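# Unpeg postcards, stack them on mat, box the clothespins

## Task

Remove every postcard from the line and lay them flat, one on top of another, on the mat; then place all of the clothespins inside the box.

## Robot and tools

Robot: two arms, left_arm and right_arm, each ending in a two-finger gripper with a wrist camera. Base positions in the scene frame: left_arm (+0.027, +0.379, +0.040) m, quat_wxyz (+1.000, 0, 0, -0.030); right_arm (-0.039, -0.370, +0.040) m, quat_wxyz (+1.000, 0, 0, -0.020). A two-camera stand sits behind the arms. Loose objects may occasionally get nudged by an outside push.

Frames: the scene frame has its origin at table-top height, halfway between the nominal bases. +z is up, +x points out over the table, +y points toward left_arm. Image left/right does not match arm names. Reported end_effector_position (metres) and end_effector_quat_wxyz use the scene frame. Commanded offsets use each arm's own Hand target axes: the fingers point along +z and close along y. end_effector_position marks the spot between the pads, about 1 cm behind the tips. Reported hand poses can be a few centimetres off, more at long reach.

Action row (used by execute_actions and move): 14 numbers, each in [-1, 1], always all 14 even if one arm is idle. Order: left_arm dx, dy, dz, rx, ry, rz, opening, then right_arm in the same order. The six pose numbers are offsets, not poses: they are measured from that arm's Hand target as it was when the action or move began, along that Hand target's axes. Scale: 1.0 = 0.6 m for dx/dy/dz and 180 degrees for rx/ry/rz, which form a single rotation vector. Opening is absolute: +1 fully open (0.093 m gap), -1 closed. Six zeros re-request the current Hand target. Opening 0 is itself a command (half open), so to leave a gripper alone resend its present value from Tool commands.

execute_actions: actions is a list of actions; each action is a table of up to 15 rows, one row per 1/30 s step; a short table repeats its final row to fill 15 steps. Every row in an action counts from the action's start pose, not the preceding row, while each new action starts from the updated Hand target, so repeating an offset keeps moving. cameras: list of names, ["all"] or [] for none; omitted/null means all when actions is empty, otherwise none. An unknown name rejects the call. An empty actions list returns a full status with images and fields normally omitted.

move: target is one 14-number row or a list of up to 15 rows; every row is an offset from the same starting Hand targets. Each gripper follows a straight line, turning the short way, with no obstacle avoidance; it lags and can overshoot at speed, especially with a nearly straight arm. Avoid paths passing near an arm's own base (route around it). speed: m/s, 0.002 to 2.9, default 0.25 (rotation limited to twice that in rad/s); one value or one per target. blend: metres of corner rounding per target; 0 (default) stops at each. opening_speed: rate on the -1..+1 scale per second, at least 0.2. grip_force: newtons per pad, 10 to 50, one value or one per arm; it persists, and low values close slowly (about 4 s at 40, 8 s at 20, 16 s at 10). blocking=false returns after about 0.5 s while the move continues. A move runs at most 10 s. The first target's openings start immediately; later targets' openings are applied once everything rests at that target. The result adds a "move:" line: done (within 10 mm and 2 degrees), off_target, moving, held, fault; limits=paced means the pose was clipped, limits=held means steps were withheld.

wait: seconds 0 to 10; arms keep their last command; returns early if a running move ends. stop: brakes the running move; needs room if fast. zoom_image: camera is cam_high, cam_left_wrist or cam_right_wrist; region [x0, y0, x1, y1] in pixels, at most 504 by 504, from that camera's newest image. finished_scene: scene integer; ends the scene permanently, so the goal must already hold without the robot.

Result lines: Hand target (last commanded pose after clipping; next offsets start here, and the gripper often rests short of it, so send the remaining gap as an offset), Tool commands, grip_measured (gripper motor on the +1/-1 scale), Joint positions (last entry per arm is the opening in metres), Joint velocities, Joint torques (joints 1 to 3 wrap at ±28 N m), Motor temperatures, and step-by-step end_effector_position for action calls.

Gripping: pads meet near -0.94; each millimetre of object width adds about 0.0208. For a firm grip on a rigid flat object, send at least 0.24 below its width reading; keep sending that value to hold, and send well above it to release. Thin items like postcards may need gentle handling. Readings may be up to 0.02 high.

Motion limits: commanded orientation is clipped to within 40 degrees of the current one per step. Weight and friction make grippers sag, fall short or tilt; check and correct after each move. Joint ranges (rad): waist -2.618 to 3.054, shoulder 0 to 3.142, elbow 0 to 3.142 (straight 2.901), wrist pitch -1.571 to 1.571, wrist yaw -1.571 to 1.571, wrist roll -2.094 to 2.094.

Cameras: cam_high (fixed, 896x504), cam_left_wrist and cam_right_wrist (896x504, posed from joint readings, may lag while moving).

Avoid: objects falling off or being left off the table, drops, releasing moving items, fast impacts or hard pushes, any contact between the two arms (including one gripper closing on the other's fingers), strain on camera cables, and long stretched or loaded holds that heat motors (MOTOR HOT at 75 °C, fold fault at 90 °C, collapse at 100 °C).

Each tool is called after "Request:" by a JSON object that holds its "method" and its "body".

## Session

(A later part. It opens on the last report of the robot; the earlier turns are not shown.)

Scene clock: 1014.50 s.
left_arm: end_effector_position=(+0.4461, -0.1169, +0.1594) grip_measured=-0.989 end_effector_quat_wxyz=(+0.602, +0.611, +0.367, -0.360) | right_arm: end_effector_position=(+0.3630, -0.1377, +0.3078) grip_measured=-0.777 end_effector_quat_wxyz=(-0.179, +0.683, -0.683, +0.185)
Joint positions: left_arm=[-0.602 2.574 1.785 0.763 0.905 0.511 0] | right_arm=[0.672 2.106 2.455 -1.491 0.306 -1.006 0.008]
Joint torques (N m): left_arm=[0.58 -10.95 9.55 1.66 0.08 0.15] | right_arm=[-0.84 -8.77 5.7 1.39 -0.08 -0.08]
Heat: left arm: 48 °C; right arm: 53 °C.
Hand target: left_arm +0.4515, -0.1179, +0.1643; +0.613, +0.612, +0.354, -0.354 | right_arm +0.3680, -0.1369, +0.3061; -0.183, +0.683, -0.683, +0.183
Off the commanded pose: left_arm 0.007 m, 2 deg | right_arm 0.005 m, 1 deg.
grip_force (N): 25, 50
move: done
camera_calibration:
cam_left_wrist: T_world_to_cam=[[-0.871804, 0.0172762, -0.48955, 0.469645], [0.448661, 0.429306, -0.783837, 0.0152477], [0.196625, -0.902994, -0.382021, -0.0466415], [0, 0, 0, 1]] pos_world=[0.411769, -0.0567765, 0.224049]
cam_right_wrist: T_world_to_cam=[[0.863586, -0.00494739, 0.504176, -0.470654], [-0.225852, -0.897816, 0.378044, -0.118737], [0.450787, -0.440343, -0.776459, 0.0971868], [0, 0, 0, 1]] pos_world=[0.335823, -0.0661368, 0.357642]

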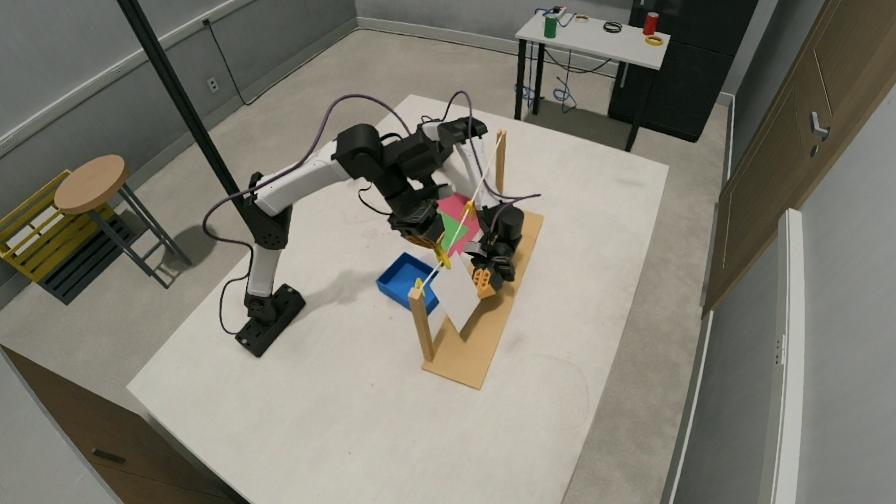

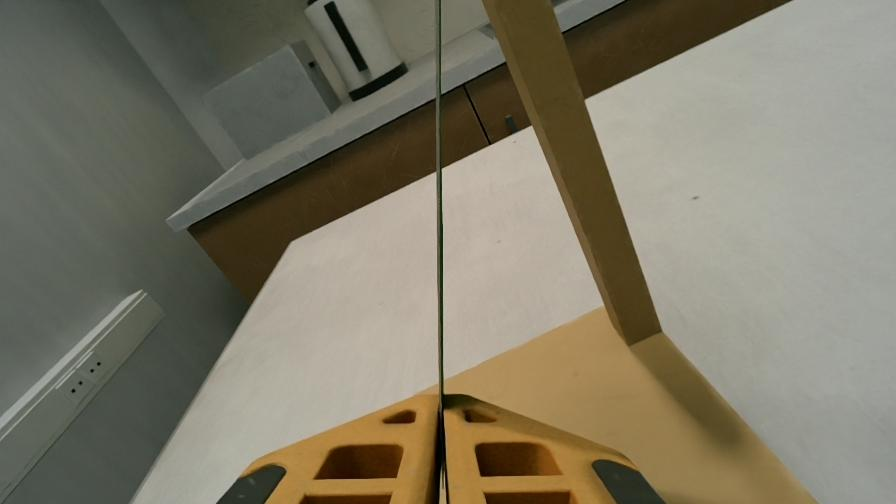

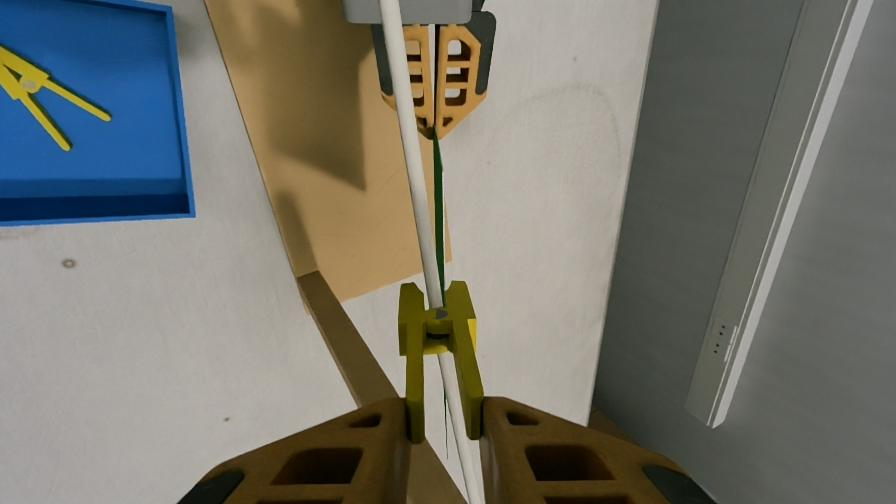

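Request:
{"method": "move", "body": {"target": [0,0,0,0,0,0,-1,0,0,-0.125,0,0,0,-1], "speed": 0.05, "cameras": ["cam_high","cam_right_wrist"]}}

Request:
{"method": "zoom_image", "body": {"camera": "cam_high", "region": [360, 190, 520, 350]}}

Scene clock: 1021.73 s.
left_arm: end_effector_position=(+0.4461, -0.1169, +0.1594) grip_measured=-0.989 end_effector_quat_wxyz=(+0.602, +0.611, +0.367, -0.360) | right_arm: end_effector_position=(+0.3375, -0.1345, +0.3527) grip_measured=-0.795 end_effector_quat_wxyz=(-0.218, +0.686, -0.667, +0.192)
Joint positions: left_arm=[-0.602 2.574 1.785 0.763 0.905 0.511 0] | right_arm=[0.717 2.042 2.532 -1.556 0.32 -1.006 0.007]
Joint torques (N m): left_arm=[0.49 -10.88 9.46 1.65 0.08 0.12] | right_arm=[0.68 -11.41 6.52 1.3 0.06 0.12]
Motor temperatures (°C): left_arm=[23 49 37 41 23 25 23] | right_arm=[23 53 40 35 24 25 24]
Heat: left arm: 49 °C; right arm: 53 °C.
Hand target: left_arm +0.4515, -0.1179, +0.1643; +0.613, +0.612, +0.354, -0.354 | right_arm +0.3305, -0.1369, +0.3710; -0.183, +0.683, -0.683, +0.183
Off the commanded pose: left_arm 0.007 m, 2 deg | right_arm 0.020 m, 5 deg.
joint sent to its limit (right arm) — joint 4 (wrist pitch), lower limit. The joint targets are off in orientation, not in position.
grip_force (N): 25, 50
move: off_target (right_arm)
camera_calibration:
cam_right_wrist: T_world_to_cam=[[0.826949, 0.00809999, 0.562218, -0.477499], [-0.215067, -0.919306, 0.32958, -0.128057], [0.51952, -0.39346, -0.758477, 0.12171], [0, 0, 0, 1]] pos_world=[0.304096, -0.0659679, 0.402978]
Images, in order (width x height): cam_high 896x504, cam_right_wrist 896x504.

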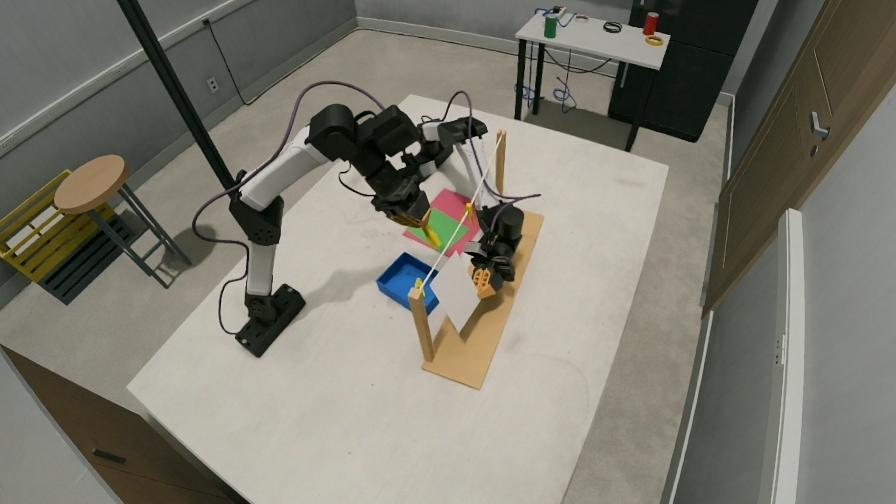

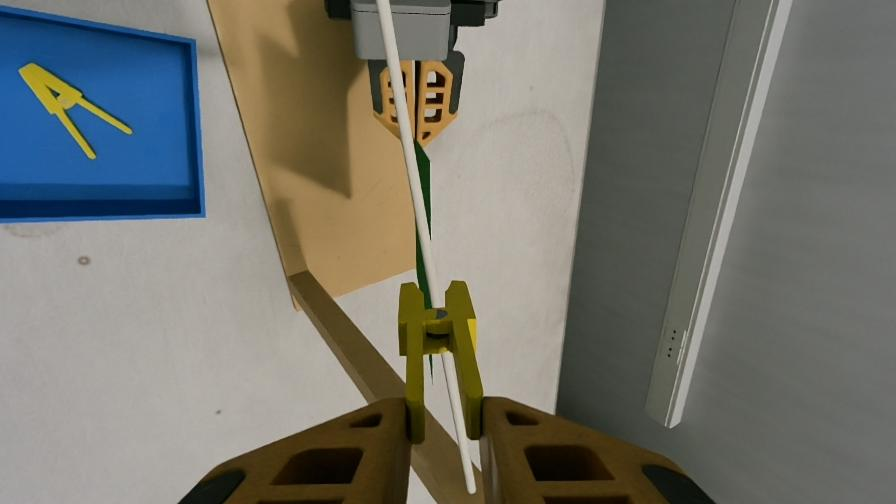

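Scaled by 3.150 from the camera's 896x504 image, which has a finer 1280x720 frame.

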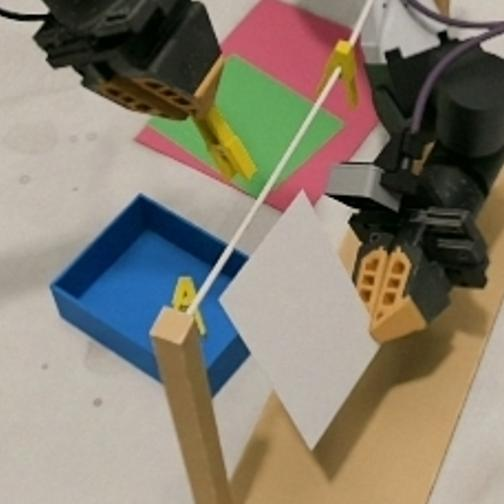

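Request:
{"method": "move", "body": {"target": [[0,0,0,0,0,0,-1,-0.0117,0.2155,0.1065,0,0,0,-1],[0.0357,0.015,-0.0467,0,0,0.333,-1,-0.0033,0.3782,0.3552,0,0,0,-1],[0.0357,0.015,-0.0467,0,0,0.333,-1,-0.0033,0.3782,0.3552,0,0,0,-0.2],[0.0357,0.015,-0.0467,0,0,0.333,-1,-0.0033,0.2307,0.0997,0,0,0,-0.2]], "speed": [0.25,0.15,0.15,0.2], "blend": [0.03,0,0,0], "opening_speed": 1.0, "cameras": ["all"]}}

Request:
{"method": "zoom_image", "body": {"camera": "cam_high", "region": [360, 190, 540, 350]}}

Scene clock: 1061.57 s.
left_arm: end_effector_position=(+0.4672, -0.0909, +0.1457) grip_measured=-0.989 end_effector_quat_wxyz=(+0.699, +0.715, +0.018, -0.008) | right_arm: end_effector_position=(+0.2399, -0.1397, +0.2403) grip_measured=-0.201 end_effector_quat_wxyz=(-0.170, +0.689, -0.681, +0.183)
Joint positions: left_arm=[-0.542 2.601 1.785 0.778 0.955 1.567 0] | right_arm=[0.906 1.616 1.535 -1.157 0.388 -0.782 0.036]
Joint torques (N m): left_arm=[0.69 -10.96 8.49 1.82 0.23 0.01] | right_arm=[0.81 -6.35 9.1 1.01 0.11 0.15]
Motor temperatures (°C): left_arm=[23 50 38 42 23 25 23] | right_arm=[23 55 41 34 24 25 25]
Heat: left arm: 50 °C; right arm: 55 °C.
Hand target: left_arm +0.4701, -0.0898, +0.1501; +0.707, +0.707, +0.001, +0.000 | right_arm +0.2405, -0.1350, +0.2499; -0.183, +0.683, -0.683, +0.183
Off the commanded pose: left_arm 0.005 m, 2 deg | right_arm 0.011 m, 2 deg.
grip_force (N): 25, 50
move: off_target (right_arm)
camera_calibration:
cam_left_wrist: T_world_to_cam=[[-0.0145761, 0.0335668, -0.99933, 0.156192], [0.903722, 0.428117, 0.00119862, -0.34311], [0.427871, -0.9031, -0.0365754, -0.190839], [0, 0, 0, 1]] pos_world=[0.394007, -0.0306982, 0.149518]
cam_right_wrist: T_world_to_cam=[[0.870939, 0.00817612, 0.491324, -0.327113], [-0.212723, -0.895044, 0.391976, -0.129027], [0.442961, -0.445903, -0.777789, 0.100826], [0, 0, 0, 1]] pos_world=[0.212786, -0.0678516, 0.289716]

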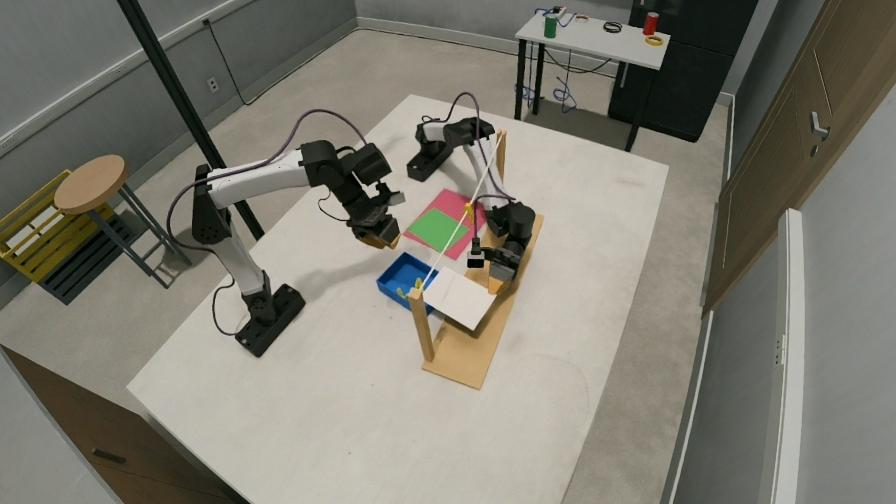

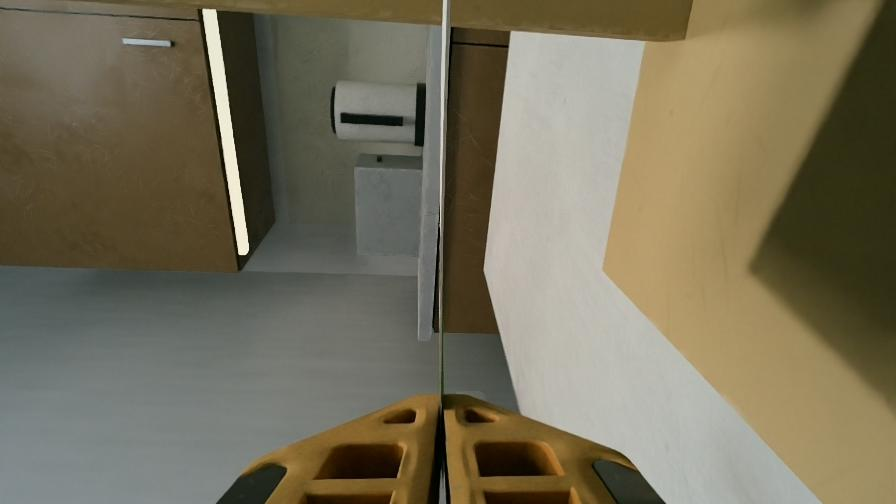

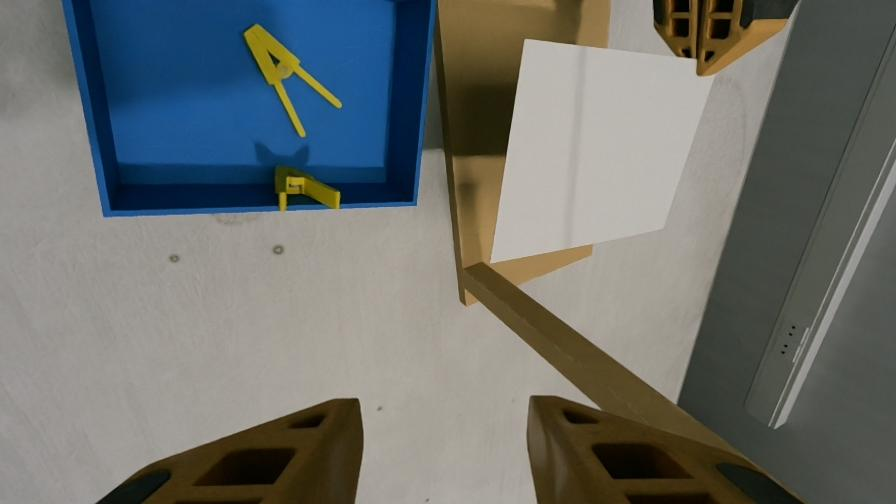

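Scaled by 2.800 from the camera's 896x504 image, which has a finer 1280x720 frame.

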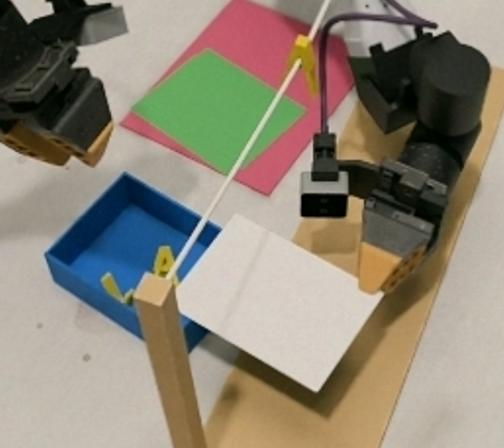

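Request:
{"method": "move", "body": {"target": [[-0.05,-0.0583,0.0167,0,0,0,-1,0.225,0.0465,-0.2193,0,0,0,-0.2],[-0.2667,-0.0583,-0.0333,0,0,0,-1,0.225,0.0465,-0.2193,0,0,0,-0.2],[-0.3467,-0.05,-0.3667,0.097,-0.0216,0.0068,-1,0.225,0.0465,-0.2193,0,0,0,-0.2],[-0.3533,-0.1083,-0.4167,0.1942,-0.0431,0.0136,-1,0.225,0.0465,-0.2193,0,0,0,-0.2]], "speed": [0.25,0.2,0.2,0.12], "blend": [0.01,0.03,0.02,0], "cameras": ["all"]}}

Request:
{"method": "zoom_image", "body": {"camera": "cam_high", "region": [360, 150, 540, 350]}}

Scene clock: 1085.60 s.
left_arm: end_effector_position=(+0.2572, +0.1617, +0.0773) grip_measured=-0.989 end_effector_quat_wxyz=(+0.549, +0.827, +0.121, +0.019) | right_arm: end_effector_position=(+0.1511, -0.2698, +0.3446) grip_measured=-0.201 end_effector_quat_wxyz=(-0.210, +0.681, -0.676, +0.185)
Joint positions: left_arm=[-0.249 1.647 0.324 0.58 0.943 2.099 0] | right_arm=[0.793 1.136 1.58 -1.556 0.348 -0.908 0.036]
Joint torques (N m): left_arm=[-0.59 -6.69 4.08 1.27 0.37 0.01] | right_arm=[-0.85 -1.42 7.17 1.24 -0.07 -0.13]
Heat: left arm: 48 °C; right arm: 51 °C.
Hand target: left_arm +0.2579, +0.1600, +0.0853; +0.461, +0.885, -0.061, -0.033 | right_arm +0.1506, -0.2700, +0.3498; -0.183, +0.683, -0.683, +0.183
Off the commanded pose: left_arm 0.008 m, 25 deg | right_arm 0.005 m, 3 deg.
joint sent to its limit (left arm) — joint 6 (wrist roll), upper limit. The joint targets are off in orientation, not in position.
joint sent to its limit (right arm) — joint 4 (wrist pitch), lower limit. The joint targets are off in orientation, not in position.
grip_force (N): 25, 50
move: off_target (left_arm, right_arm)
camera_calibration:
cam_left_wrist: T_world_to_cam=[[-0.160723, 0.383472, -0.90946, 0.0503901], [0.817464, 0.568081, 0.0950658, -0.269078], [0.553102, -0.728171, -0.404778, 0.0925875], [0, 0, 0, 1]] pos_world=[0.17685, 0.200954, 0.108885]
cam_right_wrist: T_world_to_cam=[[0.839108, -0.0104223, 0.543864, -0.318186], [-0.225402, -0.916604, 0.330199, -0.287766], [0.495067, -0.399661, -0.771479, 0.165608], [0, 0, 0, 1]] pos_world=[0.120142, -0.200896, 0.395833]

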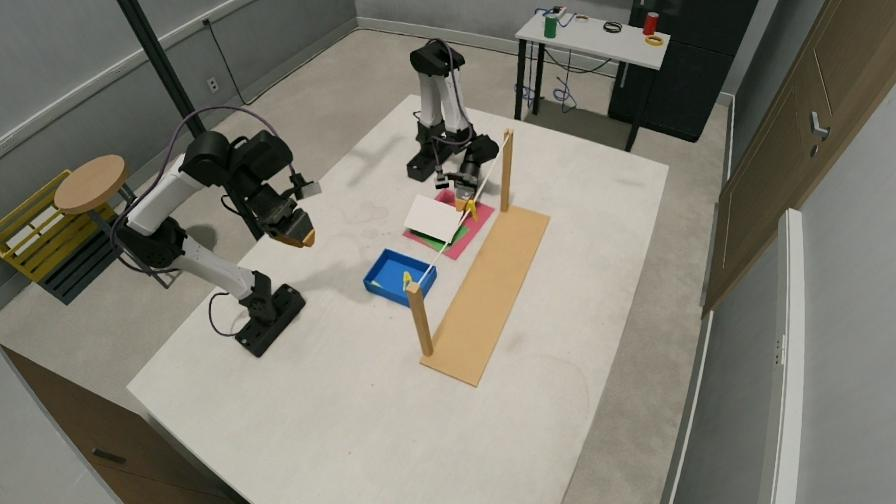

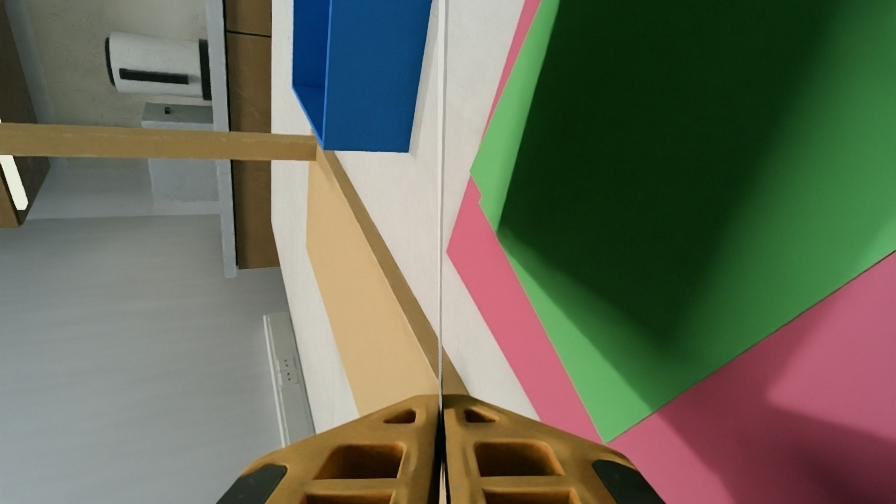

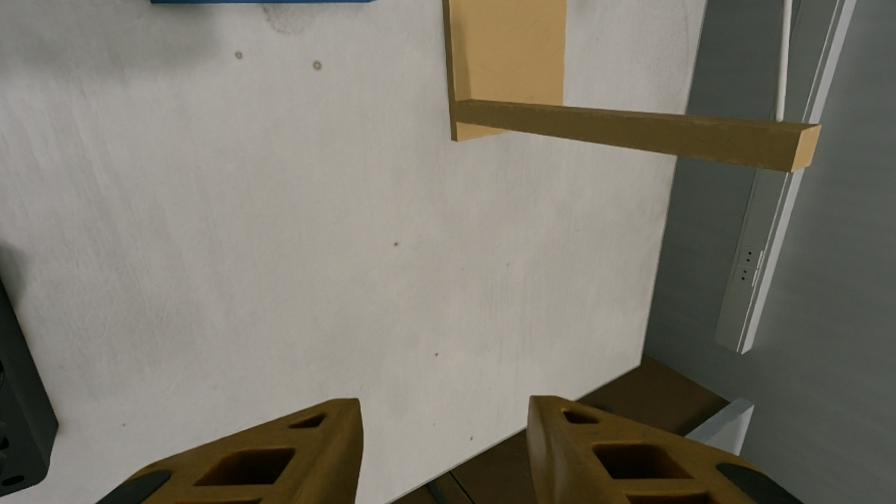

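Scaled by 2.520 from the camera's 896x504 image, which has a finer 1280x720 frame.

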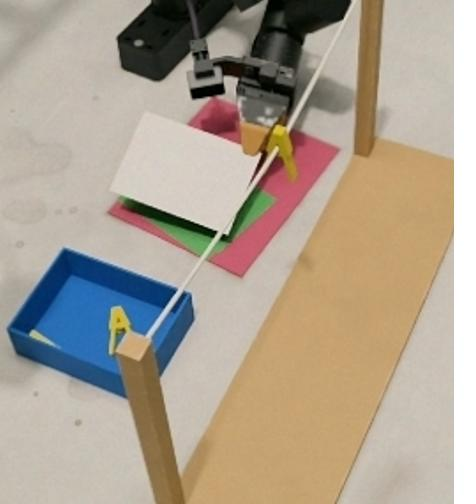

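Request:
{"method": "move", "body": {"target": [[0,-0.0287,0.02,0,0,0,-1,0,0,0,0,0,0,-0.2],[0,-0.0287,0.02,0,0,0,-0.65,0,0,0,0,0,0,-0.2],[-0.0537,-0.111,-0.098,0,0,0,-0.65,0,0,0,0,0,0,-0.2]], "speed": [0.06,0.06,0.1], "opening_speed": 0.5, "cameras": ["all"]}}

Request:
{"method": "zoom_image", "body": {"camera": "cam_high", "region": [360, 150, 540, 350]}}

Scene clock: 1110.57 s.
left_arm: end_effector_position=(+0.2394, +0.2496, +0.0591) grip_measured=-0.651 end_effector_quat_wxyz=(+0.552, +0.786, +0.261, +0.099) | right_arm: end_effector_position=(+0.1511, -0.2698, +0.3446) grip_measured=-0.201 end_effector_quat_wxyz=(-0.210, +0.681, -0.676, +0.185)
Joint positions: left_arm=[0.121 1.59 0.017 0.817 0.998 2.099 0.014] | right_arm=[0.793 1.136 1.58 -1.556 0.348 -0.908 0.036]
Joint torques (N m): left_arm=[0.66 -3.37 2.22 1.37 0.58 0.01] | right_arm=[-0.85 -1.47 7.17 1.23 -0.06 -0.12]
Motor temperatures (°C): left_arm=[23 43 35 41 23 25 23] | right_arm=[23 46 43 33 24 25 24]
Heat: left arm: 43 °C; right arm: 46 °C.
Hand target: left_arm +0.2379, +0.2500, +0.0644; +0.470, +0.882, -0.038, -0.023 | right_arm +0.1506, -0.2700, +0.3498; -0.183, +0.683, -0.683, +0.183
Off the commanded pose: left_arm 0.005 m, 43 deg; orientation clipped | right_arm 0.005 m, 3 deg.
joint sent to its limit (left arm) — joint 3 (elbow), lower limit, where the elbow is as bent as it goes; joint 6 (wrist roll), upper limit. The joint targets are off in orientation, not in position.
joint sent to its limit (right arm) — joint 4 (wrist pitch), lower limit. The joint targets are off in orientation, not in position.
grip_force (N): 25, 50
move: off_target (left_arm, right_arm); target 2's new opening was sent with left_arm's hand 0.002 m and 25 deg from that target; limits=paced
camera_calibration:
cam_left_wrist: T_world_to_cam=[[-0.287044, 0.276136, -0.917254, 0.0547157], [0.59065, 0.804879, 0.0574694, -0.30538], [0.754148, -0.525279, -0.394135, 0.0597215], [0, 0, 0, 1]] pos_world=[0.15104, 0.262056, 0.0912766]
cam_right_wrist: T_world_to_cam=[[0.839108, -0.0104223, 0.543864, -0.318186], [-0.225402, -0.916604, 0.330199, -0.287766], [0.495067, -0.399661, -0.771479, 0.165608], [0, 0, 0, 1]] pos_world=[0.120142, -0.200896, 0.395833]

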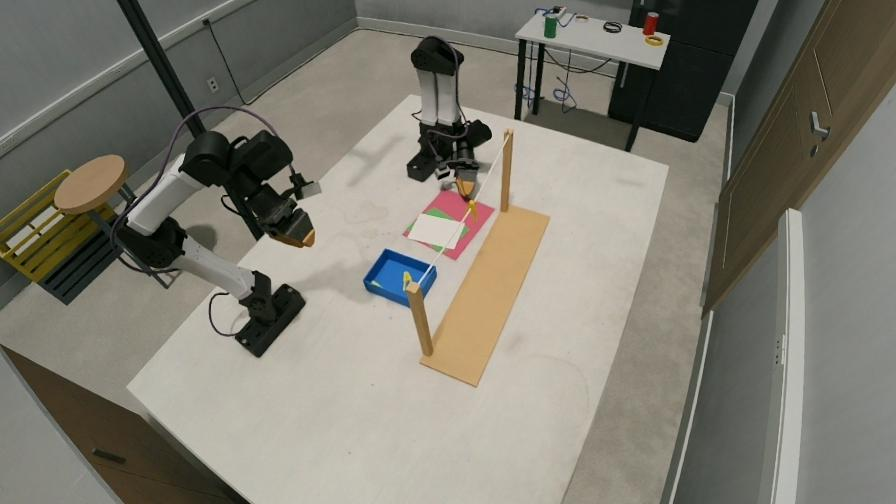

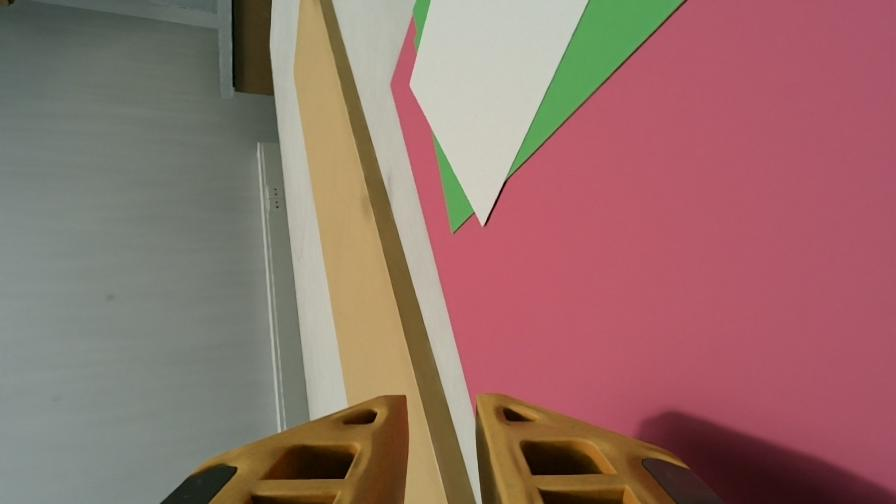

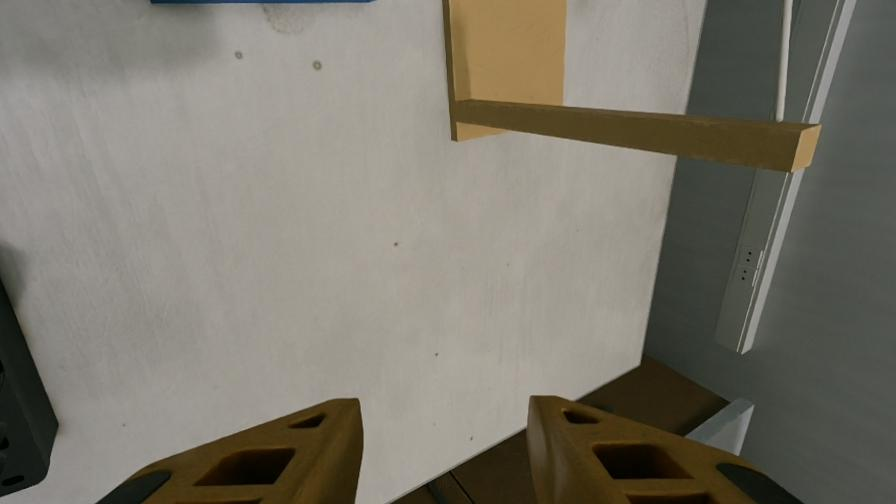

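Scaled by 2.520 from the camera's 896x504 image, which has a finer 1280x720 frame.

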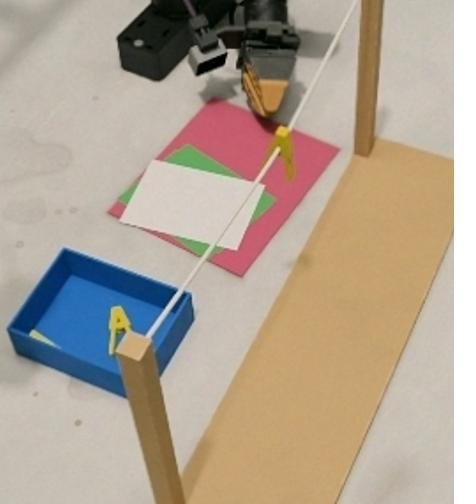

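Request:
{"method": "move", "body": {"target": [-0.002,0.305,-0.205,0,0,-0.25,-0.65,-0.25,-0.1633,0.3152,-0.0641,-0.5219,0.1904,1], "speed": 0.25, "cameras": ["all"]}}

Request:
{"method": "zoom_image", "body": {"camera": "cam_high", "region": [360, 150, 540, 350]}}

Scene clock: 1138.50 s.
left_arm: end_effector_position=(+0.2350, +0.2509, +0.2774) grip_measured=-0.651 end_effector_quat_wxyz=(+0.411, +0.798, +0.419, -0.138) | right_arm: end_effector_position=(+0.3339, -0.1217, +0.2219) grip_measured=+1.000 end_effector_quat_wxyz=(+0.566, -0.395, +0.534, +0.489)
Joint positions: left_arm=[0.072 1.214 1.19 -1.365 0.883 2.099 0.014] | right_arm=[0.287 2.018 0.802 1.474 -1.089 0.306 0.093]
Joint torques (N m): left_arm=[-0.66 -2 8.96 0.36 0.48 0.04] | right_arm=[0.73 -7.27 5.11 2.64 0.11 0.1]
Heat: left arm: 39 °C; right arm: 44 °C.
Hand target: left_arm +0.2378, +0.2501, +0.2849; +0.425, +0.829, +0.302, -0.201 | right_arm +0.3300, -0.1199, +0.2353; +0.595, -0.405, +0.499, +0.482
Off the commanded pose: left_arm 0.008 m, 16 deg | right_arm 0.014 m, 5 deg.
joint sent to its limit (left arm) — joint 6 (wrist roll), upper limit. The joint targets are off in orientation, not in position.
joint sent to its limit (right arm) — joint 4 (wrist pitch), upper limit. The joint targets still meet the commanded pose.
grip_force (N): 25, 50
move: off_target (left_arm, right_arm)
camera_calibration:
cam_left_wrist: T_world_to_cam=[[-0.770225, 0.331754, -0.544695, 0.249565], [0.522655, 0.817777, -0.240982, -0.220847], [0.365492, -0.470298, -0.803265, 0.340638], [0, 0, 0, 1]] pos_world=[0.183148, 0.258011, 0.356339]
cam_right_wrist: T_world_to_cam=[[0.972586, -0.217006, -0.0835718, -0.333845], [-0.147519, -0.297951, -0.943114, 0.261523], [0.179761, 0.929588, -0.321796, 0.206937], [0, 0, 0, 1]] pos_world=[0.326074, -0.186892, 0.285337]

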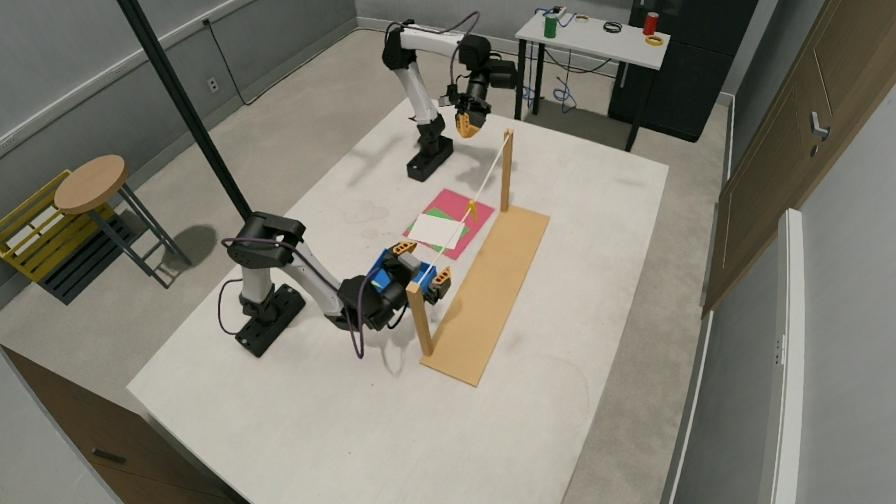

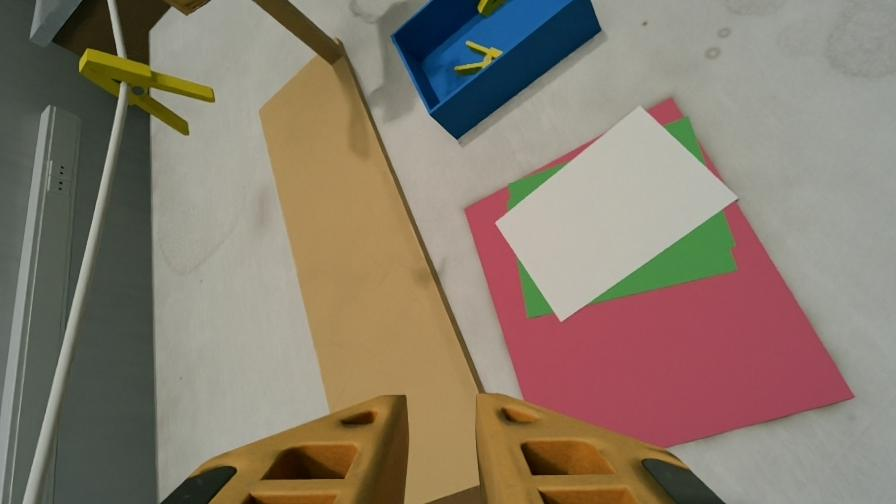

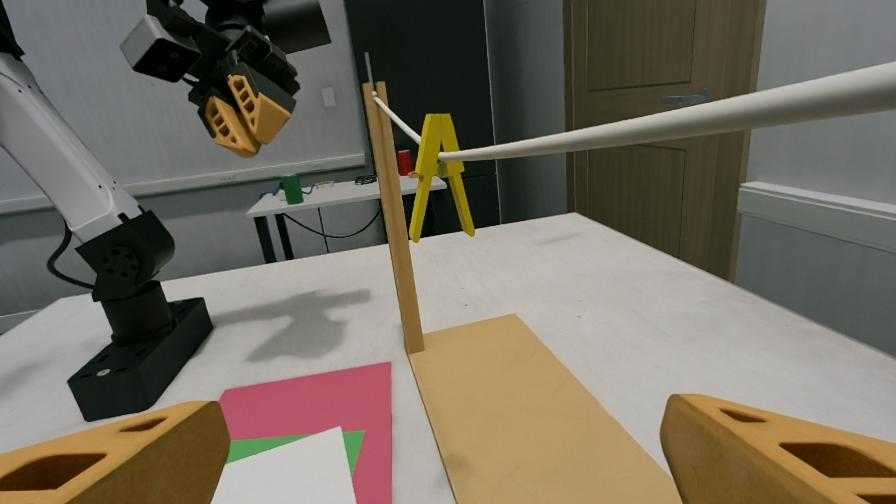

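Scaled by 2.520 from the camera's 896x504 image, which has a finer 1280x720 frame.

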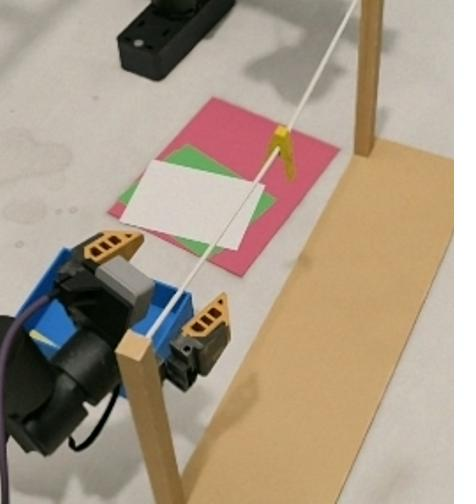

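Request:
{"method": "move", "body": {"target": [0,0,0,0,0,0,-0.65,0.0178,0.0018,0.2178,0.0547,0,-0.0097,1], "speed": 0.1, "cameras": ["cam_high","cam_right_wrist"]}}

Request:
{"method": "zoom_image", "body": {"camera": "cam_high", "region": [430, 160, 540, 260]}}

Scene clock: 1163.47 s.
left_arm: end_effector_position=(+0.2349, +0.2510, +0.2773) grip_measured=-0.651 end_effector_quat_wxyz=(+0.411, +0.798, +0.419, -0.138) | right_arm: end_effector_position=(+0.3509, +0.0042, +0.2408) grip_measured=+1.000 end_effector_quat_wxyz=(+0.624, -0.358, +0.542, +0.435)
Joint positions: left_arm=[0.072 1.214 1.19 -1.365 0.882 2.099 0.014] | right_arm=[0.628 2.085 1.029 1.247 -0.596 0.134 0.093]
Joint torques (N m): left_arm=[-0.65 -2.03 9.05 0.35 0.47 0] | right_arm=[0.23 -8.43 8.55 1.9 0.03 -0.2]
Motor temperatures (°C): left_arm=[23 36 36 36 24 25 23] | right_arm=[23 47 40 40 24 25 24]
Heat: left arm: 36 °C; right arm: 47 °C.
Hand target: left_arm +0.2378, +0.2501, +0.2848; +0.425, +0.829, +0.302, -0.201 | right_arm +0.3561, +0.0080, +0.2475; +0.635, -0.360, +0.533, +0.428
Off the commanded pose: left_arm 0.008 m, 16 deg | right_arm 0.009 m, 2 deg.
joint sent to its limit (left arm) — joint 6 (wrist roll), upper limit. The joint targets are off in orientation, not in position.
grip_force (N): 25, 50
move: off_target (left_arm)
camera_calibration:
cam_right_wrist: T_world_to_cam=[[0.927891, -0.371275, -0.0342483, -0.317061], [-0.13646, -0.252683, -0.957878, 0.318874], [0.346982, 0.89348, -0.285127, 0.0255958], [0, 0, 0, 1]] pos_world=[0.32883, -0.0600121, 0.301881]
Images, in order (width x height): cam_high 896x504, cam_right_wrist 896x504.

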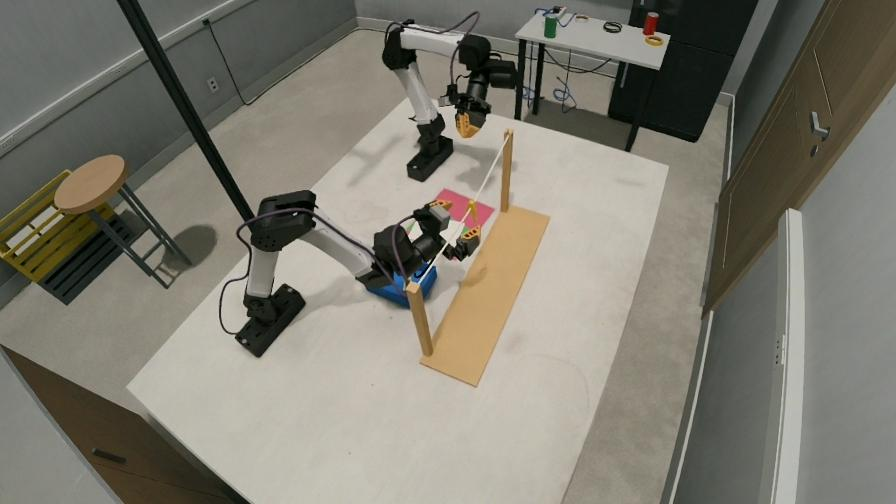

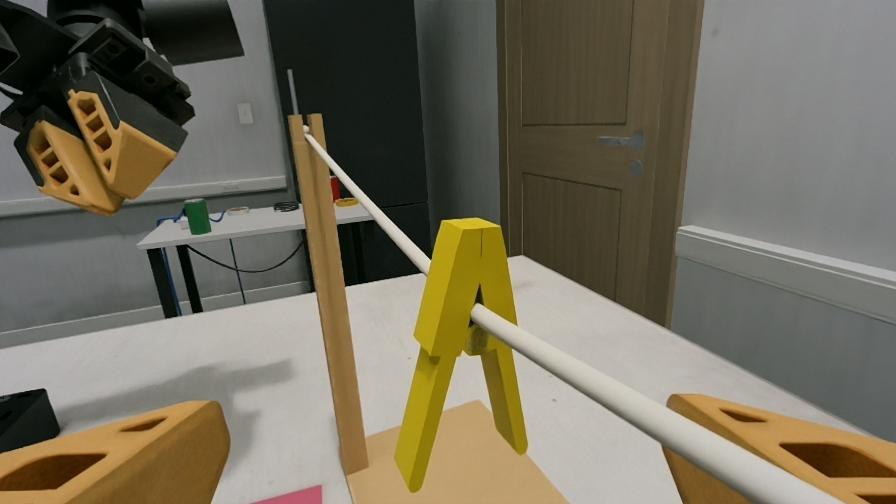

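Scaled by 4.582 from the camera's 896x504 image, which has a finer 1280x720 frame.

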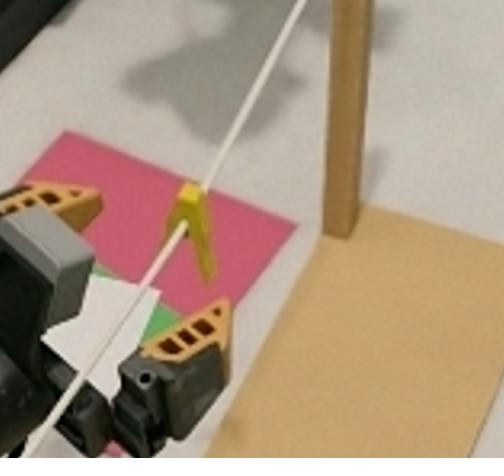

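Request:
{"method": "move", "body": {"target": [[0,0,0,0,0,0,-0.65,0.018,-0.007,0.0153,-0.0328,0,0.0058,1],[0,0,0,0,0,0,-0.65,0.018,-0.007,0.0153,-0.0328,0,0.0058,-1]], "speed": 0.06, "opening_speed": 0.8, "cameras": ["cam_high","cam_right_wrist"]}}

Request:
{"method": "zoom_image", "body": {"camera": "cam_high", "region": [430, 160, 540, 260]}}

Scene clock: 1176.73 s.
left_arm: end_effector_position=(+0.2349, +0.2510, +0.2773) grip_measured=-0.651 end_effector_quat_wxyz=(+0.411, +0.798, +0.419, -0.138) | right_arm: end_effector_position=(+0.3578, +0.0166, +0.2308) grip_measured=-0.729 end_effector_quat_wxyz=(+0.606, -0.390, +0.521, +0.459)
Joint positions: left_arm=[0.072 1.214 1.19 -1.365 0.882 2.099 0.014] | right_arm=[0.613 2.175 1.132 1.247 -0.707 0.14 0.01]
Joint torques (N m): left_arm=[-0.64 -2.03 9.07 0.35 0.46 0.03] | right_arm=[-0.84 -9.02 8.54 1.93 -0.1 0.11]
Heat: left arm: 36 °C; right arm: 49 °C.
Hand target: left_arm +0.2378, +0.2501, +0.2848; +0.425, +0.829, +0.302, -0.201 | right_arm +0.3642, +0.0165, +0.2384; +0.612, -0.387, +0.513, +0.461
Off the commanded pose: left_arm 0.008 m, 16 deg | right_arm 0.010 m, 1 deg.
joint sent to its limit (left arm) — joint 6 (wrist roll), upper limit. The joint targets are off in orientation, not in position.
grip_force (N): 25, 50
move: off_target (left_arm)
camera_calibration:
cam_right_wrist: T_world_to_cam=[[0.959197, -0.282371, -0.0143965, -0.336349], [-0.0946422, -0.272679, -0.957439, 0.298656], [0.266428, 0.919735, -0.288277, 0.0384229], [0, 0, 0, 1]] pos_world=[0.340654, -0.048877, 0.292179]
Images, in order (width x height): cam_high 896x504, cam_right_wrist 896x504.

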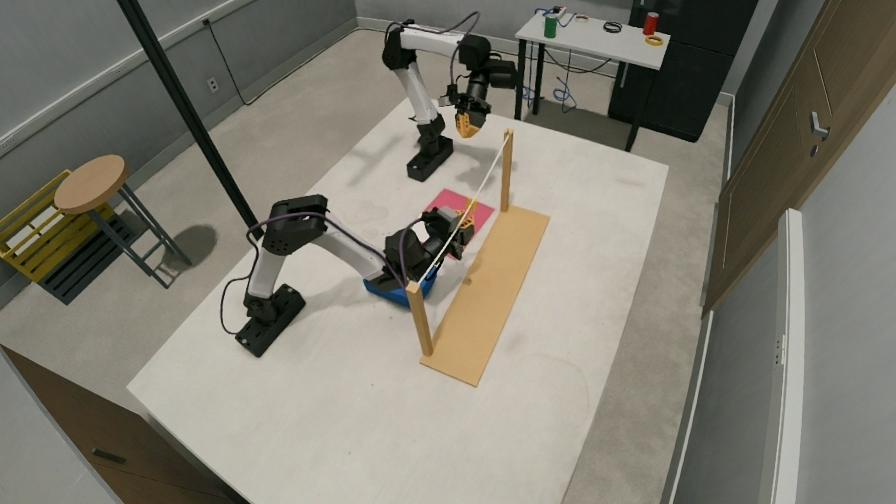

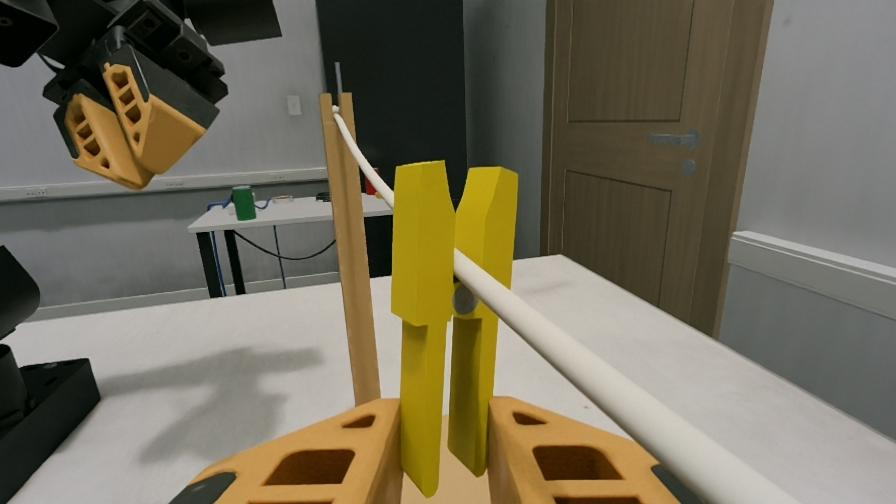

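Scaled by 4.582 from the camera's 896x504 image, which has a finer 1280x720 frame.

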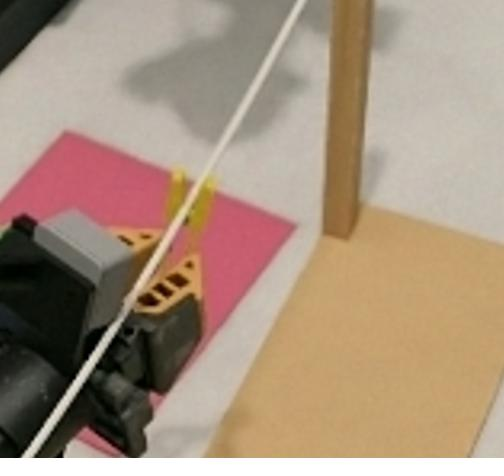

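Request:
{"method": "move", "body": {"target": [0,0,0,0,0,0,-0.65,0.11,0,-0.0193,0,0,0,-1], "speed": 0.05, "cameras": ["cam_high","cam_right_wrist"]}}

Request:
{"method": "zoom_image", "body": {"camera": "cam_high", "region": [360, 160, 540, 340]}}

Scene clock: 1182.43 s.
left_arm: end_effector_position=(+0.2349, +0.2510, +0.2773) grip_measured=-0.651 end_effector_quat_wxyz=(+0.411, +0.798, +0.419, -0.138) | right_arm: end_effector_position=(+0.3597, +0.0180, +0.1626) grip_measured=-0.746 end_effector_quat_wxyz=(+0.600, -0.389, +0.526, +0.459)
Joint positions: left_arm=[0.072 1.214 1.19 -1.365 0.882 2.099 0.014] | right_arm=[0.613 2.377 1.139 1.427 -0.708 0.14 0.009]
Joint torques (N m): left_arm=[-0.76 -1.88 8.98 0.34 0.46 0.04] | right_arm=[-0.83 -9.73 6.86 2.16 -0.09 0.1]
Heat: left arm: 37 °C; right arm: 50 °C.
Hand target: left_arm +0.2378, +0.2501, +0.2848; +0.425, +0.829, +0.302, -0.201 | right_arm +0.3642, +0.0166, +0.1713; +0.612, -0.387, +0.513, +0.461
Off the commanded pose: left_arm 0.008 m, 16 deg | right_arm 0.010 m, 2 deg.
joint sent to its limit (left arm) — joint 6 (wrist roll), upper limit. The joint targets are off in orientation, not in position.
grip_force (N): 25, 50
move: off_target (left_arm)
camera_calibration:
cam_right_wrist: T_world_to_cam=[[0.959163, -0.281789, -0.0245111, -0.337254], [-0.106906, -0.28093, -0.953755, 0.237877], [0.261872, 0.917427, -0.299583, 0.0204542], [0, 0, 0, 1]] pos_world=[0.343556, -0.0469729, 0.224738]
Images, in order (width x height): cam_high 896x504, cam_right_wrist 896x504.

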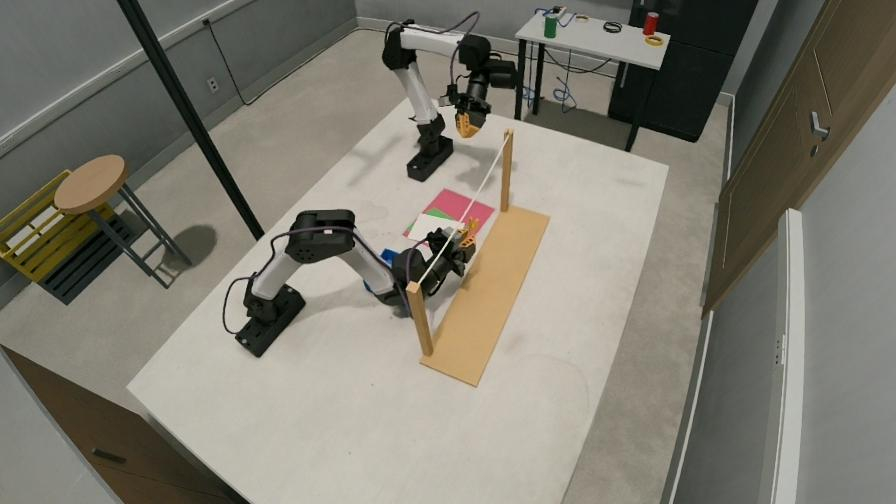

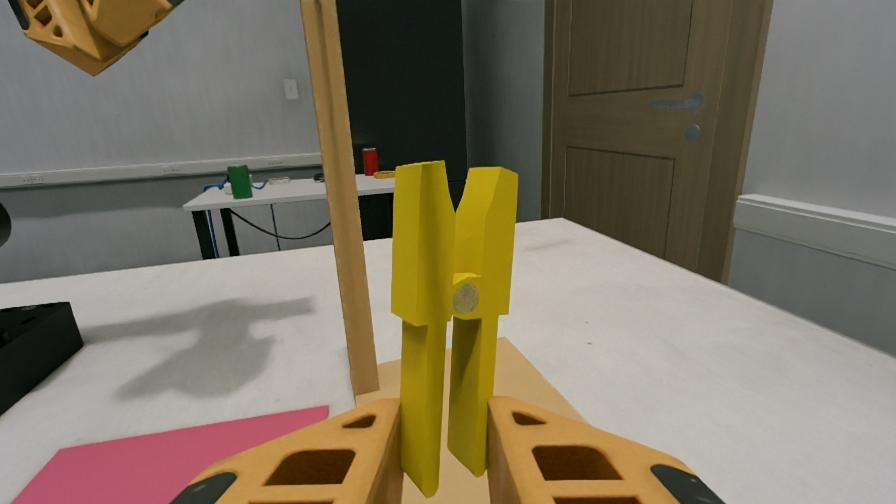

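Scaled by 2.800 from the camera's 896x504 image, which has a finer 1280x720 frame.

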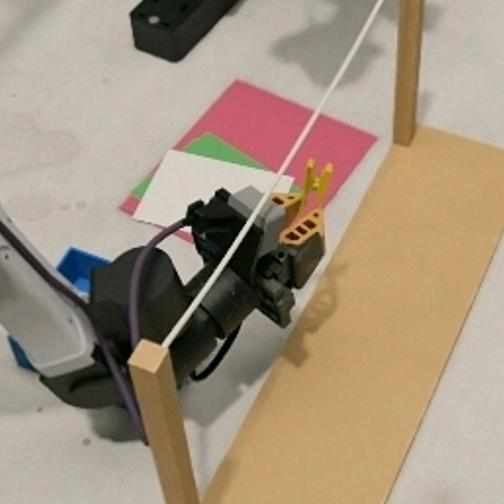

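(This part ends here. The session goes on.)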